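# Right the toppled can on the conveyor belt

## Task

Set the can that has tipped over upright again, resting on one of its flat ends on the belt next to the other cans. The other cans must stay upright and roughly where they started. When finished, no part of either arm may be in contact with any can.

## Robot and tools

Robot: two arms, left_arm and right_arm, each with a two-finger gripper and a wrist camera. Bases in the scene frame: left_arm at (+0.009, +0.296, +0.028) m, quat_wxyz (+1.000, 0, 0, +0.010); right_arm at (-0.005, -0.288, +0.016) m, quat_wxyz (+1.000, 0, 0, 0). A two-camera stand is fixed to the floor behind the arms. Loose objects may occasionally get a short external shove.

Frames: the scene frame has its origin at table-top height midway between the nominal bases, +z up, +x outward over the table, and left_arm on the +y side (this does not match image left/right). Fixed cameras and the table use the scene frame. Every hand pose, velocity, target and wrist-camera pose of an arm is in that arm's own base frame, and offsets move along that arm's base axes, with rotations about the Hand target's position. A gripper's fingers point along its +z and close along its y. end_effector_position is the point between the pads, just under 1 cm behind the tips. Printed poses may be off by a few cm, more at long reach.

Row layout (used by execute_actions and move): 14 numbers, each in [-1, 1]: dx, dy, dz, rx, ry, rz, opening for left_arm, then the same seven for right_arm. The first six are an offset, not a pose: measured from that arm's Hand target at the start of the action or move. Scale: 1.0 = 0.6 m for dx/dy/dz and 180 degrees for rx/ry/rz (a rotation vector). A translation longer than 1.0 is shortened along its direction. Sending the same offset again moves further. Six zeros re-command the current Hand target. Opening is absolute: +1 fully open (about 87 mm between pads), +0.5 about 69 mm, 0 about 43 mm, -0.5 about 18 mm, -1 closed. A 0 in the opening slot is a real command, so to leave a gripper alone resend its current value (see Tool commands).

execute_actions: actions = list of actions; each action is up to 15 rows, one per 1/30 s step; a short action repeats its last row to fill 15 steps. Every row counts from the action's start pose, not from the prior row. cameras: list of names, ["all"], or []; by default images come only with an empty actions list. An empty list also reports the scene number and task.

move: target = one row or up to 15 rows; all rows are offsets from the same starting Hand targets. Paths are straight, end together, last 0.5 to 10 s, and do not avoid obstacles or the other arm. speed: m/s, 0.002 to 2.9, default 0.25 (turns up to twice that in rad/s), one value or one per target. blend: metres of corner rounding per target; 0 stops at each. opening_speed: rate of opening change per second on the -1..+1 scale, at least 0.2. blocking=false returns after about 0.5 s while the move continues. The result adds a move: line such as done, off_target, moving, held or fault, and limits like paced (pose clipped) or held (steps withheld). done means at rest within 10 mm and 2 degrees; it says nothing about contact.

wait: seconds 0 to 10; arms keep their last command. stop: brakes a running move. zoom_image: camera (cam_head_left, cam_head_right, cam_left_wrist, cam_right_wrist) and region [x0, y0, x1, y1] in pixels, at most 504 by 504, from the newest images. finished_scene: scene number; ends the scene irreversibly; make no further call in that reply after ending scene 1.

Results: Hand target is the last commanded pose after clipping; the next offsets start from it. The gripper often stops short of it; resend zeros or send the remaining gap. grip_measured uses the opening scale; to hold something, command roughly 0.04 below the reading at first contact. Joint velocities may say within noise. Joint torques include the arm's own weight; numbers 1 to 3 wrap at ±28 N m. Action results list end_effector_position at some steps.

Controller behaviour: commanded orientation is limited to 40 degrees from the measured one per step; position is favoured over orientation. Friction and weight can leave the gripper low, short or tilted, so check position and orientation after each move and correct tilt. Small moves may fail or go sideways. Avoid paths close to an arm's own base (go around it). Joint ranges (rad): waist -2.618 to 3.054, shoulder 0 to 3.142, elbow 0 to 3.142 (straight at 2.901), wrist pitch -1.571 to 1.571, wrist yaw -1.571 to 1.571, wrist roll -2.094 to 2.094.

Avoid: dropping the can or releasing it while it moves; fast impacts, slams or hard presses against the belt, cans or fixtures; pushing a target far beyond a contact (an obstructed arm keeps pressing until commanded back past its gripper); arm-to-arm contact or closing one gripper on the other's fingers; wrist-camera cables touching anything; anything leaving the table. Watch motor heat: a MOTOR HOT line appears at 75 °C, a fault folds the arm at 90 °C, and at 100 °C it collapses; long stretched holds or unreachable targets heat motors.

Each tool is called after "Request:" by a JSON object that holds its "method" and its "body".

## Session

Request:
{"method": "execute_actions", "body": {"actions": []}}

Scene clock: 0.00 s.
left_arm: end_effector_position=(+0.3574, -0.1774, +0.1389) grip_measured=+0.991 end_effector_quat_wxyz=(+0.493, -0.135, +0.818, -0.264) | right_arm: end_effector_position=(+0.3493, +0.0387, +0.1688) grip_measured=+1.000 end_effector_quat_wxyz=(+0.603, +0.304, +0.720, +0.162)
Joint positions: left_arm=[-0.439 1.297 0.629 0.282 -0.103 -0.698 0.995] | right_arm=[0.192 0.988 0.437 0.315 0.319 0.737 1]
Joint velocities: within noise
Joint torques (N m): no reading
Motor temperatures (°C): left_arm=[14 20 17 17 13 14 18] | right_arm=[15 18 21 16 17 14 17]
Heat: left arm: 20 °C; right arm: 21 °C.
Hand target: left_arm +0.3603, -0.1786, +0.1486; +0.502, -0.135, +0.810, -0.270 | right_arm +0.3518, +0.0390, +0.1785; +0.611, +0.303, +0.712, +0.167
Tool commands: left_gripper/opening=+1.0 right_gripper/opening=+1.0

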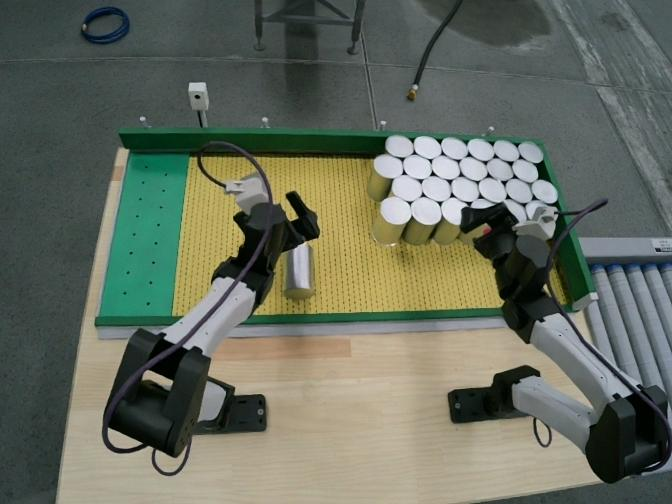

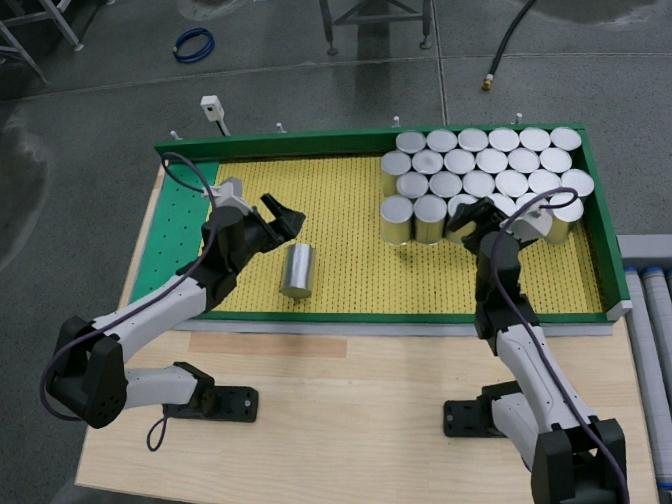

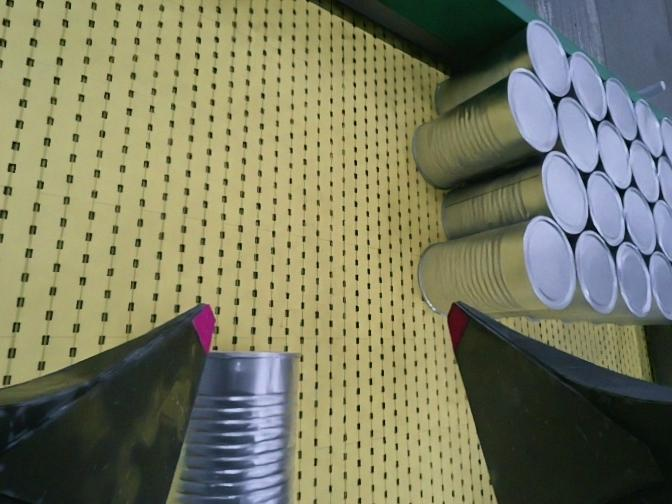

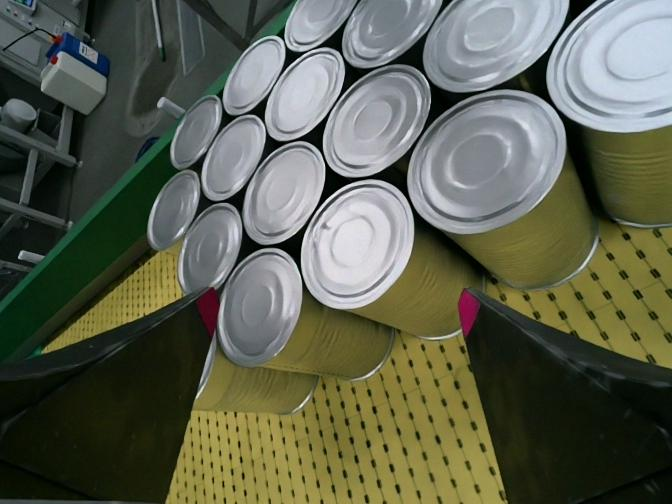

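Request:
{"method": "move", "body": {"target": [-0.05,0.003,-0.081,0.1958,0.3355,-0.1112,1,0,0,0,0,0,0,1], "speed": 0.4, "cameras": ["cam_left_wrist"]}}

Scene clock: 16.00 s.
left_arm: end_effector_position=(+0.3257, -0.1742, +0.1004) grip_measured=+0.991 end_effector_quat_wxyz=(-0.003, +0.028, +1.000, -0.004) | right_arm: end_effector_position=(+0.3493, +0.0387, +0.1688) grip_measured=+1.000 end_effector_quat_wxyz=(+0.603, +0.304, +0.720, +0.162)
Joint positions: left_arm=[-0.444 2.112 1.911 -1.372 0.009 -0.388 0.995] | right_arm=[0.192 0.988 0.437 0.315 0.319 0.737 1]
Joint torques (N m): left_arm=[-0.24 -10.14 7.32 0.42 -0.11 0.22] | right_arm=[-0.23 -2.07 8.25 2.21 0.16 -0.05]
Heat: left arm: 22 °C; right arm: 22 °C.
Hand target: left_arm +0.3304, -0.1768, +0.0999; +0.000, +0.035, +0.999, +0.000 | right_arm +0.3518, +0.0390, +0.1785; +0.611, +0.303, +0.712, +0.167
Off the commanded pose: left_arm 0.005 m, 1 deg | right_arm 0.010 m, 1 deg.
move: done
Images, in order (width x height): cam_left_wrist 672x504.

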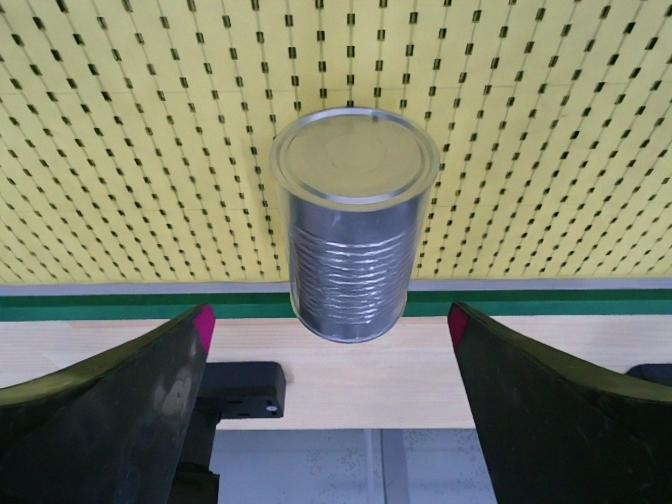

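Request:
{"method": "move", "body": {"target": [[-0.018,-0.016,-0.138,0,0,0,1,0,0,0,0,0,0,1],[-0.018,-0.016,-0.138,0,0,0,0.1,0,0,0,0,0,0,1]], "opening_speed": 0.9, "speed": 0.15, "cameras": ["cam_left_wrist"]}}

Scene clock: 22.27 s.
left_arm: end_effector_position=(+0.3198, -0.1855, +0.0256) grip_measured=+0.481 end_effector_quat_wxyz=(+0.002, +0.036, +0.999, -0.006) | right_arm: end_effector_position=(+0.3493, +0.0387, +0.1688) grip_measured=+1.000 end_effector_quat_wxyz=(+0.603, +0.304, +0.720, +0.162)
Joint positions: left_arm=[-0.477 2.133 1.647 -1.076 0.009 -0.405 0.74] | right_arm=[0.192 0.988 0.437 0.315 0.319 0.737 1]
Joint torques (N m): left_arm=[-0.23 -10.55 4.22 0.68 -0.11 0.03] | right_arm=[-0.24 -2.09 8.24 2.21 0.18 -0.05]
Heat: left arm: 24 °C; right arm: 22 °C.
Hand target: left_arm +0.3195, -0.1863, +0.0170; +0.000, +0.035, +0.999, +0.000 | right_arm +0.3518, +0.0390, +0.1785; +0.611, +0.303, +0.712, +0.167
Off the commanded pose: left_arm 0.009 m, 1 deg | right_arm 0.010 m, 1 deg.
move: done
Images, in order (width x height): cam_left_wrist 672x504.

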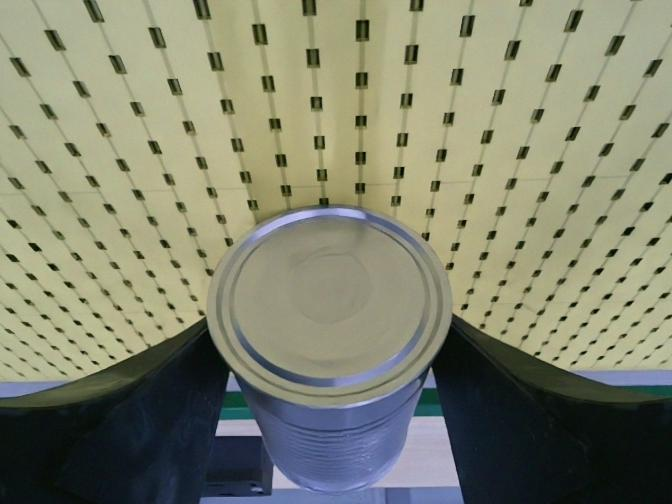

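Request:
{"method": "move", "body": {"target": [[0,0,0.17,0,0,0,0.1,0,0,0,0,0,0,1],[0.1425,-0.226,0.3,-0.206,-0.5106,-0.1484,0.1,0,0,0,0,0,0,1]], "speed": [0.25,0.4], "blend": [0.03,0], "cameras": ["cam_left_wrist","cam_head_right"]}}

Scene clock: 34.70 s.
left_arm: end_effector_position=(+0.3974, -0.3156, +0.1569) grip_measured=+0.481 end_effector_quat_wxyz=(+0.660, +0.236, +0.673, -0.238) | right_arm: end_effector_position=(+0.3493, +0.0387, +0.1688) grip_measured=+1.000 end_effector_quat_wxyz=(+0.603, +0.304, +0.720, +0.162)
Joint positions: left_arm=[-0.663 1.769 0.791 0.962 0.021 -0.008 0.741] | right_arm=[0.192 0.988 0.437 0.315 0.319 0.737 1]
Joint torques (N m): left_arm=[0.75 -9.16 6.15 3.47 0.2 0.19] | right_arm=[-0.21 -2.09 8.25 2.21 0.17 -0.05]
Motor temperatures (°C): left_arm=[14 29 20 21 13 14 18] | right_arm=[15 19 23 21 17 14 17]
Heat: left arm: 29 °C; right arm: 23 °C.
Hand target: left_arm +0.4050, -0.3219, +0.1971; +0.708, +0.225, +0.618, -0.257 | right_arm +0.3518, +0.0390, +0.1785; +0.611, +0.303, +0.712, +0.167
Off the commanded pose: left_arm 0.041 m, 9 deg | right_arm 0.010 m, 1 deg.
move: off_target (left_arm)
Images, in order (width x height): cam_head_right 672x504, cam_left_wrist 672x504.

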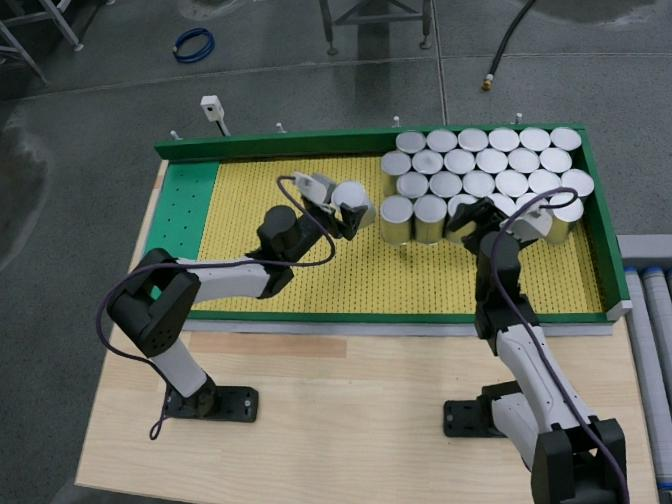

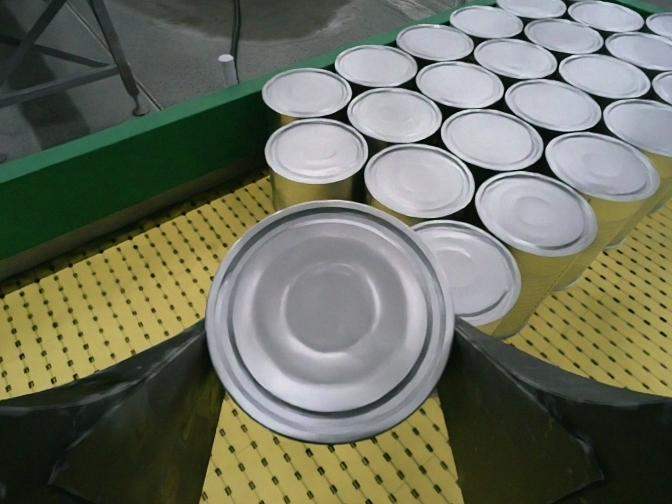

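Request:
{"method": "move", "body": {"target": [0,0,0,0.114,0.137,0,0.1,0,0,0,0,0,0,1], "speed": 0.3, "cameras": ["cam_left_wrist","cam_head_right","cam_head_left"]}}

Request:
{"method": "zoom_image", "body": {"camera": "cam_head_right", "region": [260, 130, 460, 280]}}

Scene clock: 46.03 s.
left_arm: end_effector_position=(+0.3865, -0.3062, +0.1488) grip_measured=+0.481 end_effector_quat_wxyz=(+0.450, +0.293, +0.828, -0.163) | right_arm: end_effector_position=(+0.3493, +0.0387, +0.1688) grip_measured=+1.000 end_effector_quat_wxyz=(+0.603, +0.304, +0.720, +0.162)
Joint positions: left_arm=[-0.663 1.723 1.262 -0.113 0.021 0.006 0.741] | right_arm=[0.192 0.988 0.437 0.315 0.319 0.737 1]
Joint torques (N m): left_arm=[0.46 -12.55 9.43 2.71 0.14 0.23] | right_arm=[-0.21 -2.07 8.24 2.21 0.18 -0.05]
Heat: left arm: 31 °C; right arm: 24 °C.
Hand target: left_arm +0.4051, -0.3219, +0.1971; +0.510, +0.287, +0.789, -0.186 | right_arm +0.3518, +0.0390, +0.1785; +0.611, +0.303, +0.712, +0.167
Off the commanded pose: left_arm 0.054 m, 9 deg | right_arm 0.010 m, 1 deg.
move: off_target (left_arm)
Images, in order (width x height): cam_head_left 672x504, cam_head_right 672x504, cam_left_wrist 672x504.

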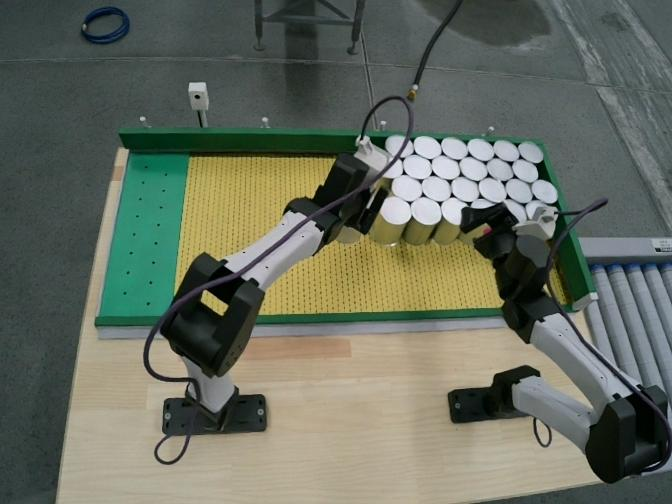

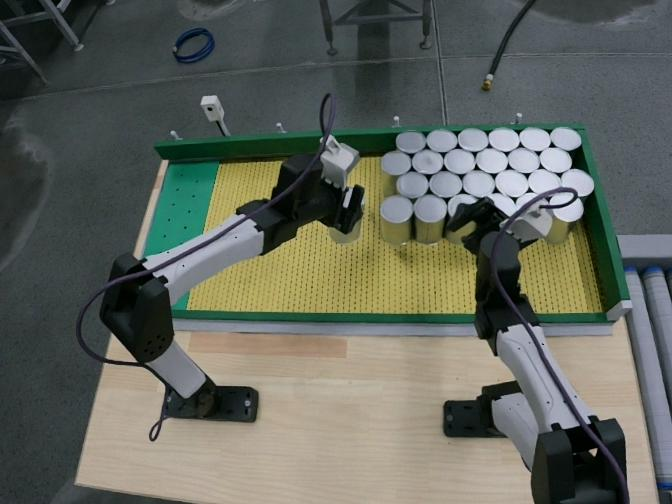

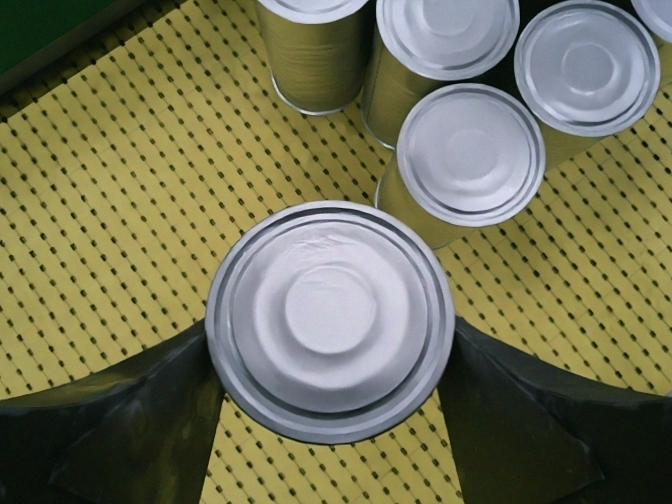

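Scaled by 2.520 from the camera's 672x504 image, which has a finer 960x720 frame.

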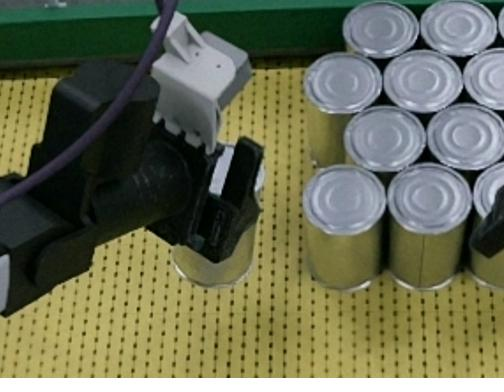

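Request:
{"method": "move", "body": {"target": [[-0.003,0.003,-0.1,0,0,0,0.1,0,0,0,0,0,0,1],[-0.005,0.005,-0.165,0,0,0,0.1,0,0,0,0,0,0,1]], "speed": [0.2,0.05], "blend": [0.01,0], "cameras": ["cam_left_wrist","cam_head_right"]}}

Request:
{"method": "zoom_image", "body": {"camera": "cam_head_right", "region": [260, 130, 460, 280]}}

Scene clock: 57.90 s.
left_arm: end_effector_position=(+0.3899, -0.3089, +0.0817) grip_measured=+0.481 end_effector_quat_wxyz=(+0.473, +0.289, +0.815, -0.170) | right_arm: end_effector_position=(+0.3493, +0.0387, +0.1688) grip_measured=+1.000 end_effector_quat_wxyz=(+0.603, +0.304, +0.720, +0.162)
Joint positions: left_arm=[-0.663 1.816 1.043 0.255 0.021 0.007 0.741] | right_arm=[0.192 0.988 0.437 0.315 0.319 0.737 1]
Joint torques (N m): left_arm=[0.57 -9.77 5.35 3.01 0.16 0.21] | right_arm=[-0.23 -2.1 8.24 2.21 0.17 -0.05]
Motor temperatures (°C): left_arm=[14 34 22 26 13 14 18] | right_arm=[15 19 24 22 17 14 17]
Heat: left arm: 34 °C; right arm: 24 °C.
Hand target: left_arm +0.4021, -0.3189, +0.0981; +0.510, +0.287, +0.789, -0.186 | right_arm +0.3518, +0.0390, +0.1785; +0.611, +0.303, +0.712, +0.167
Off the commanded pose: left_arm 0.023 m, 5 deg | right_arm 0.010 m, 1 deg.
move: off_target (left_arm)
Images, in order (width x height): cam_head_right 672x504, cam_left_wrist 672x504.

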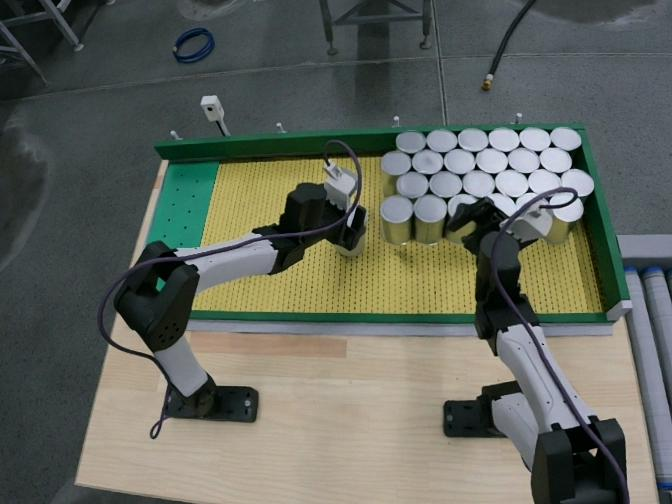

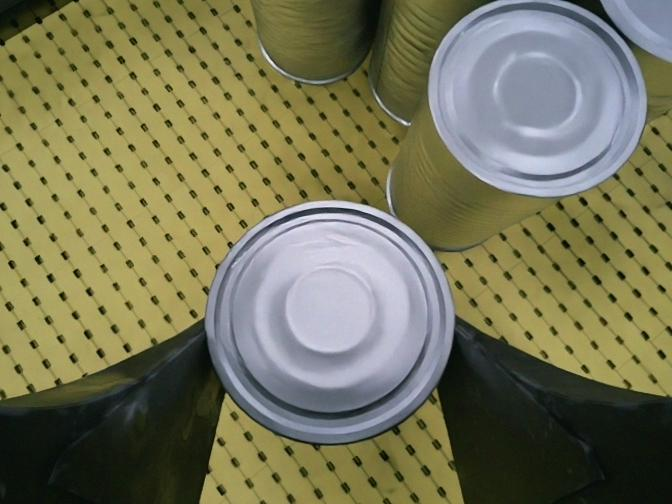

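Scaled by 2.520 from the camera's 672x504 image, which has a finer 960x720 frame.

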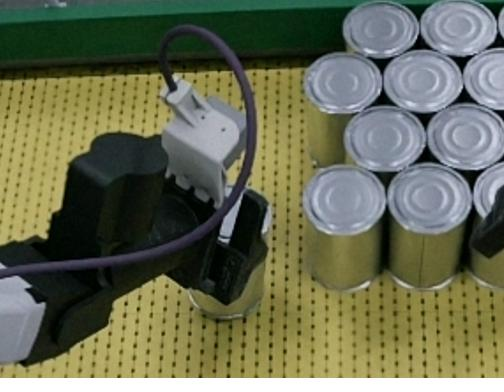

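Request:
{"method": "move", "body": {"target": [0,0,0.015,-0.034,-0.040,0,0.1,0,0,0,0,0,0,1], "speed": 0.1, "cameras": ["cam_left_wrist","cam_head_right","cam_head_left"]}}

Request:
{"method": "zoom_image", "body": {"camera": "cam_head_right", "region": [260, 130, 460, 280]}}

Request:
{"method": "zoom_image", "body": {"camera": "cam_head_left", "region": [260, 130, 460, 280]}}

Scene clock: 64.17 s.
left_arm: end_effector_position=(+0.3894, -0.3086, +0.0801) grip_measured=+0.481 end_effector_quat_wxyz=(+0.527, +0.278, +0.780, -0.189) | right_arm: end_effector_position=(+0.3493, +0.0387, +0.1688) grip_measured=+1.000 end_effector_quat_wxyz=(+0.603, +0.304, +0.720, +0.162)
Joint positions: left_arm=[-0.663 1.816 0.899 0.535 0.022 0.007 0.741] | right_arm=[0.192 0.988 0.437 0.315 0.319 0.737 1]
Joint torques (N m): left_arm=[0.76 -10.1 5.3 3.26 0.21 0.15] | right_arm=[-0.24 -2.09 8.25 2.21 0.17 -0.04]
Heat: left arm: 33 °C; right arm: 24 °C.
Hand target: left_arm +0.4020, -0.3189, +0.1071; +0.573, +0.270, +0.745, -0.209 | right_arm +0.3518, +0.0390, +0.1785; +0.611, +0.303, +0.712, +0.167
Off the commanded pose: left_arm 0.032 m, 7 deg | right_arm 0.010 m, 1 deg.
move: off_target (left_arm)
Images, in order (width x height): cam_head_left 672x504, cam_head_right 672x504, cam_left_wrist 672x504.

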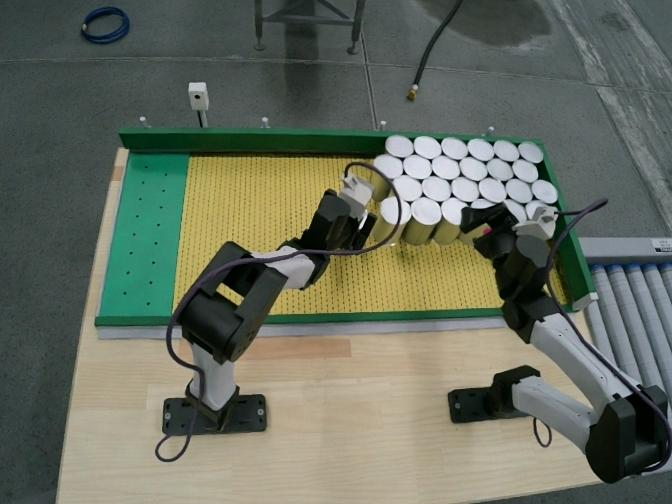

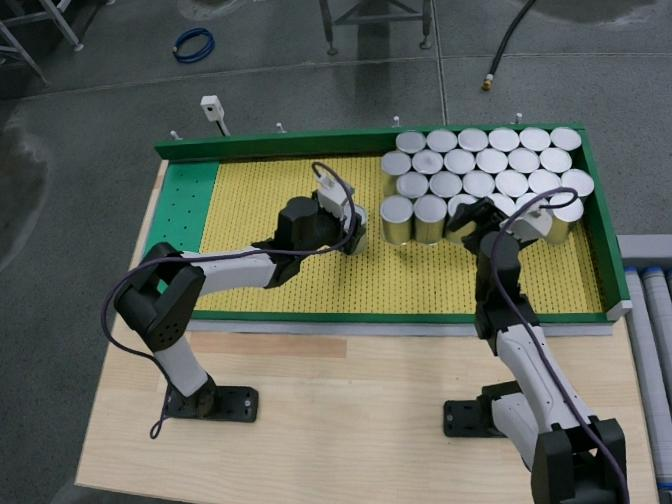

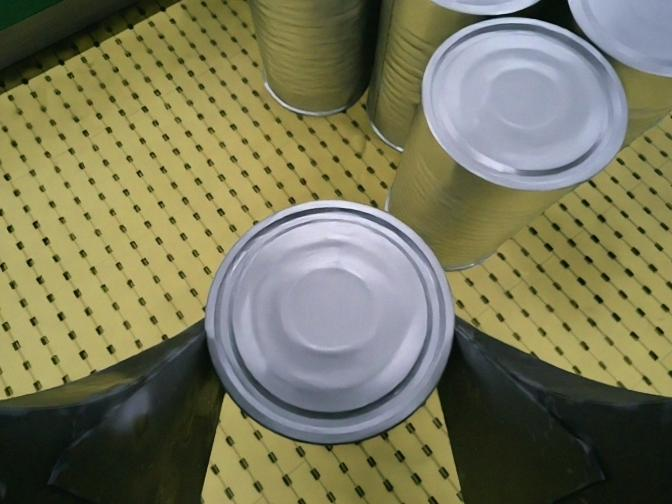

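Scaled by 2.520 from the camera's 672x504 image, which has a finer 960x720 frame.

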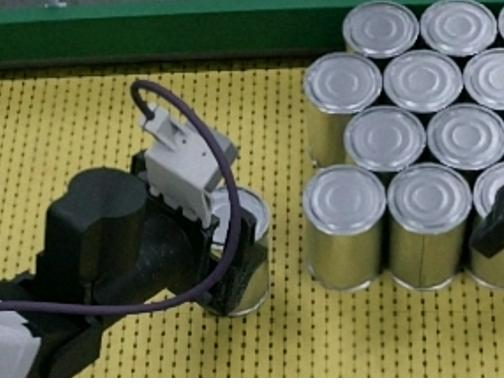

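Scaled by 2.520 from the camera's 672x504 image, which has a finer 960x720 frame.

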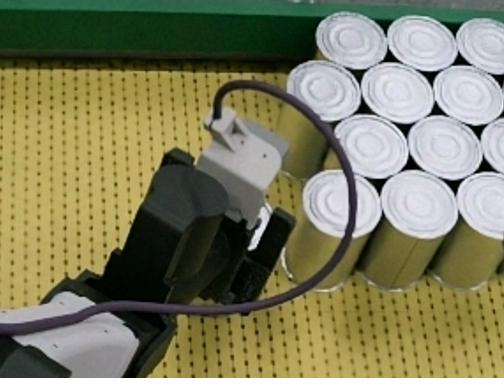

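Request:
{"method": "move", "body": {"target": [[-0.007,0.007,-0.045,0,0,0,0.1,0,0,0,0,0,0,1],[-0.007,0.007,-0.05,0.02,0.023,0,0.1,0,0,0,0,0,0,1]], "speed": 0.05, "cameras": ["cam_left_wrist","cam_head_right"]}}

Request:
{"method": "zoom_image", "body": {"camera": "cam_head_right", "region": [260, 130, 460, 280]}}

Scene clock: 78.67 s.
left_arm: end_effector_position=(+0.3962, -0.3139, +0.0752) grip_measured=+0.481 end_effector_quat_wxyz=(+0.544, +0.275, +0.768, -0.194) | right_arm: end_effector_position=(+0.3493, +0.0387, +0.1688) grip_measured=+1.000 end_effector_quat_wxyz=(+0.603, +0.304, +0.720, +0.162)
Joint positions: left_arm=[-0.663 1.865 0.891 0.635 0.022 0.009 0.741] | right_arm=[0.192 0.988 0.437 0.315 0.319 0.737 1]
Joint torques (N m): left_arm=[0.83 -10.24 6.78 1.68 0.19 0.17] | right_arm=[-0.21 -2.07 8.23 2.21 0.17 -0.05]
Heat: left arm: 32 °C; right arm: 25 °C.
Hand target: left_arm +0.3979, -0.3147, +0.0772; +0.537, +0.281, +0.771, -0.196 | right_arm +0.3518, +0.0390, +0.1785; +0.611, +0.303, +0.712, +0.167
Off the commanded pose: left_arm 0.003 m, 1 deg | right_arm 0.010 m, 1 deg.
move: done
Images, in order (width x height): cam_head_right 672x504, cam_left_wrist 672x504.

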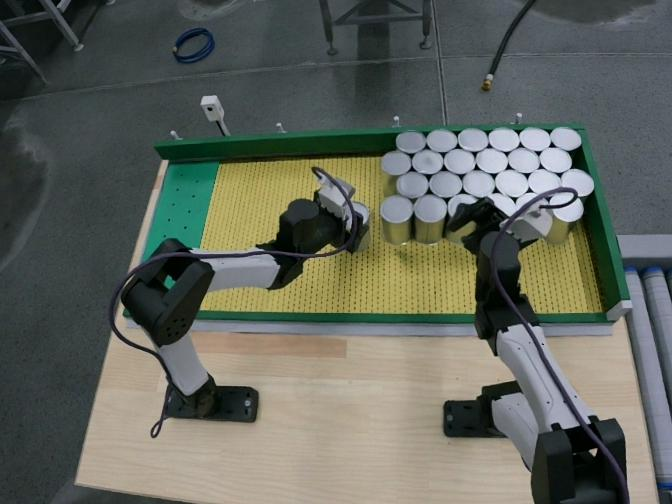

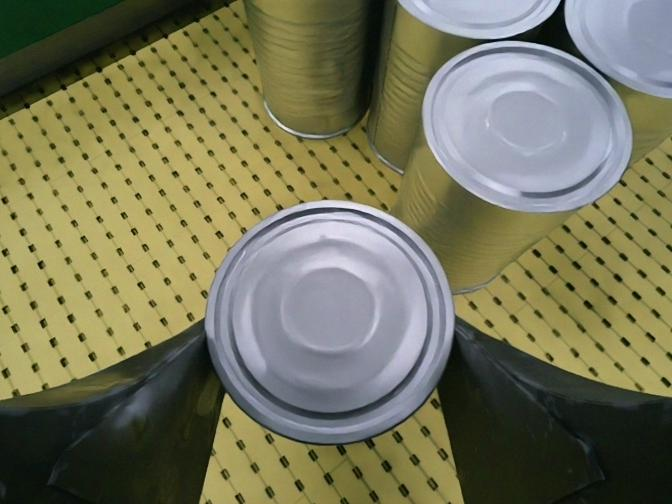

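Scaled by 2.520 from the camera's 672x504 image, which has a finer 960x720 frame.

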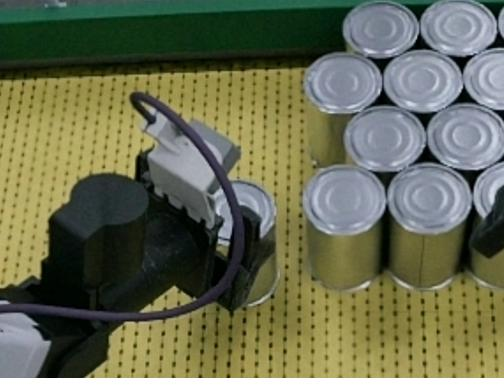

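Request:
{"method": "move", "body": {"target": [[0,0,-0.008,0,0,0,0.1,0,0,0,0,0,0,1],[0,0,-0.008,0,0,0,0.9,0,0,0,0,0,0,1],[-0.115,0.096,0.05,0,0,0,0.9,0,0,0,0,0,0,1],[-0.16,0.14,0.14,0,0,0,0.9,0,0,0,0,0,0,1]], "speed": [0.05,0.1,0.15,0.2], "blend": [0,0,0.02,0], "opening_speed": 0.3, "cameras": ["cam_left_wrist","cam_head_right","cam_head_left"]}}

Scene clock: 88.50 s.
left_arm: end_effector_position=(+0.2976, -0.2279, +0.1449) grip_measured=+0.900 end_effector_quat_wxyz=(+0.522, +0.279, +0.784, -0.189) | right_arm: end_effector_position=(+0.3493, +0.0387, +0.1688) grip_measured=+1.000 end_effector_quat_wxyz=(+0.603, +0.304, +0.720, +0.162)
Joint positions: left_arm=[-0.63 1.186 0.627 0.165 0.054 0.017 0.95] | right_arm=[0.192 0.988 0.437 0.315 0.319 0.737 1]
Joint torques (N m): left_arm=[0.96 -5.52 7.71 2.12 0.21 0.22] | right_arm=[-0.25 -2.07 8.25 2.21 0.17 -0.04]
Heat: left arm: 32 °C; right arm: 25 °C.
Hand target: left_arm +0.3019, -0.2307, +0.1612; +0.537, +0.280, +0.771, -0.196 | right_arm +0.3518, +0.0390, +0.1785; +0.611, +0.303, +0.712, +0.167
Off the commanded pose: left_arm 0.017 m, 2 deg | right_arm 0.010 m, 1 deg.
move: off_target (left_arm)
Images, in order (width x height): cam_head_left 672x504, cam_head_right 672x504, cam_left_wrist 672x504.

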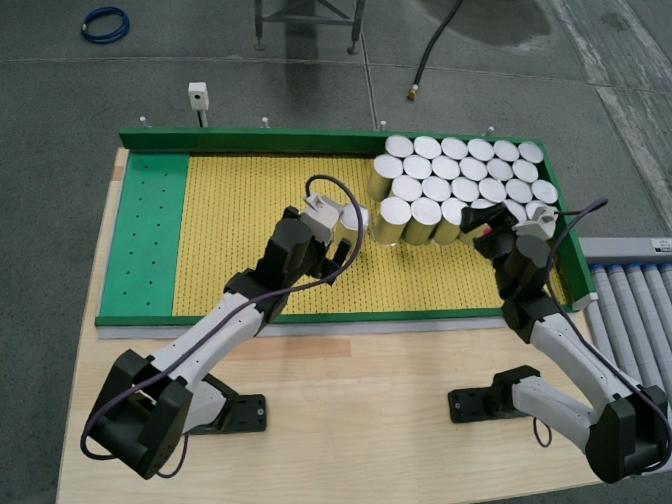

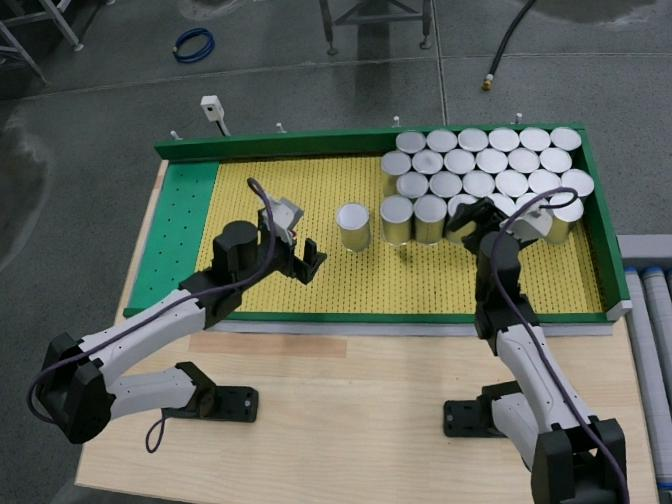

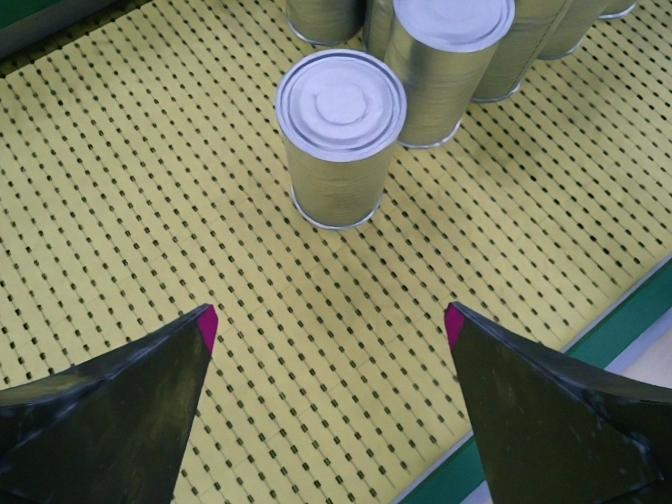

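Request:
{"method": "finished_scene", "body": {"scene": 3}}

The scene is finished: the task was done.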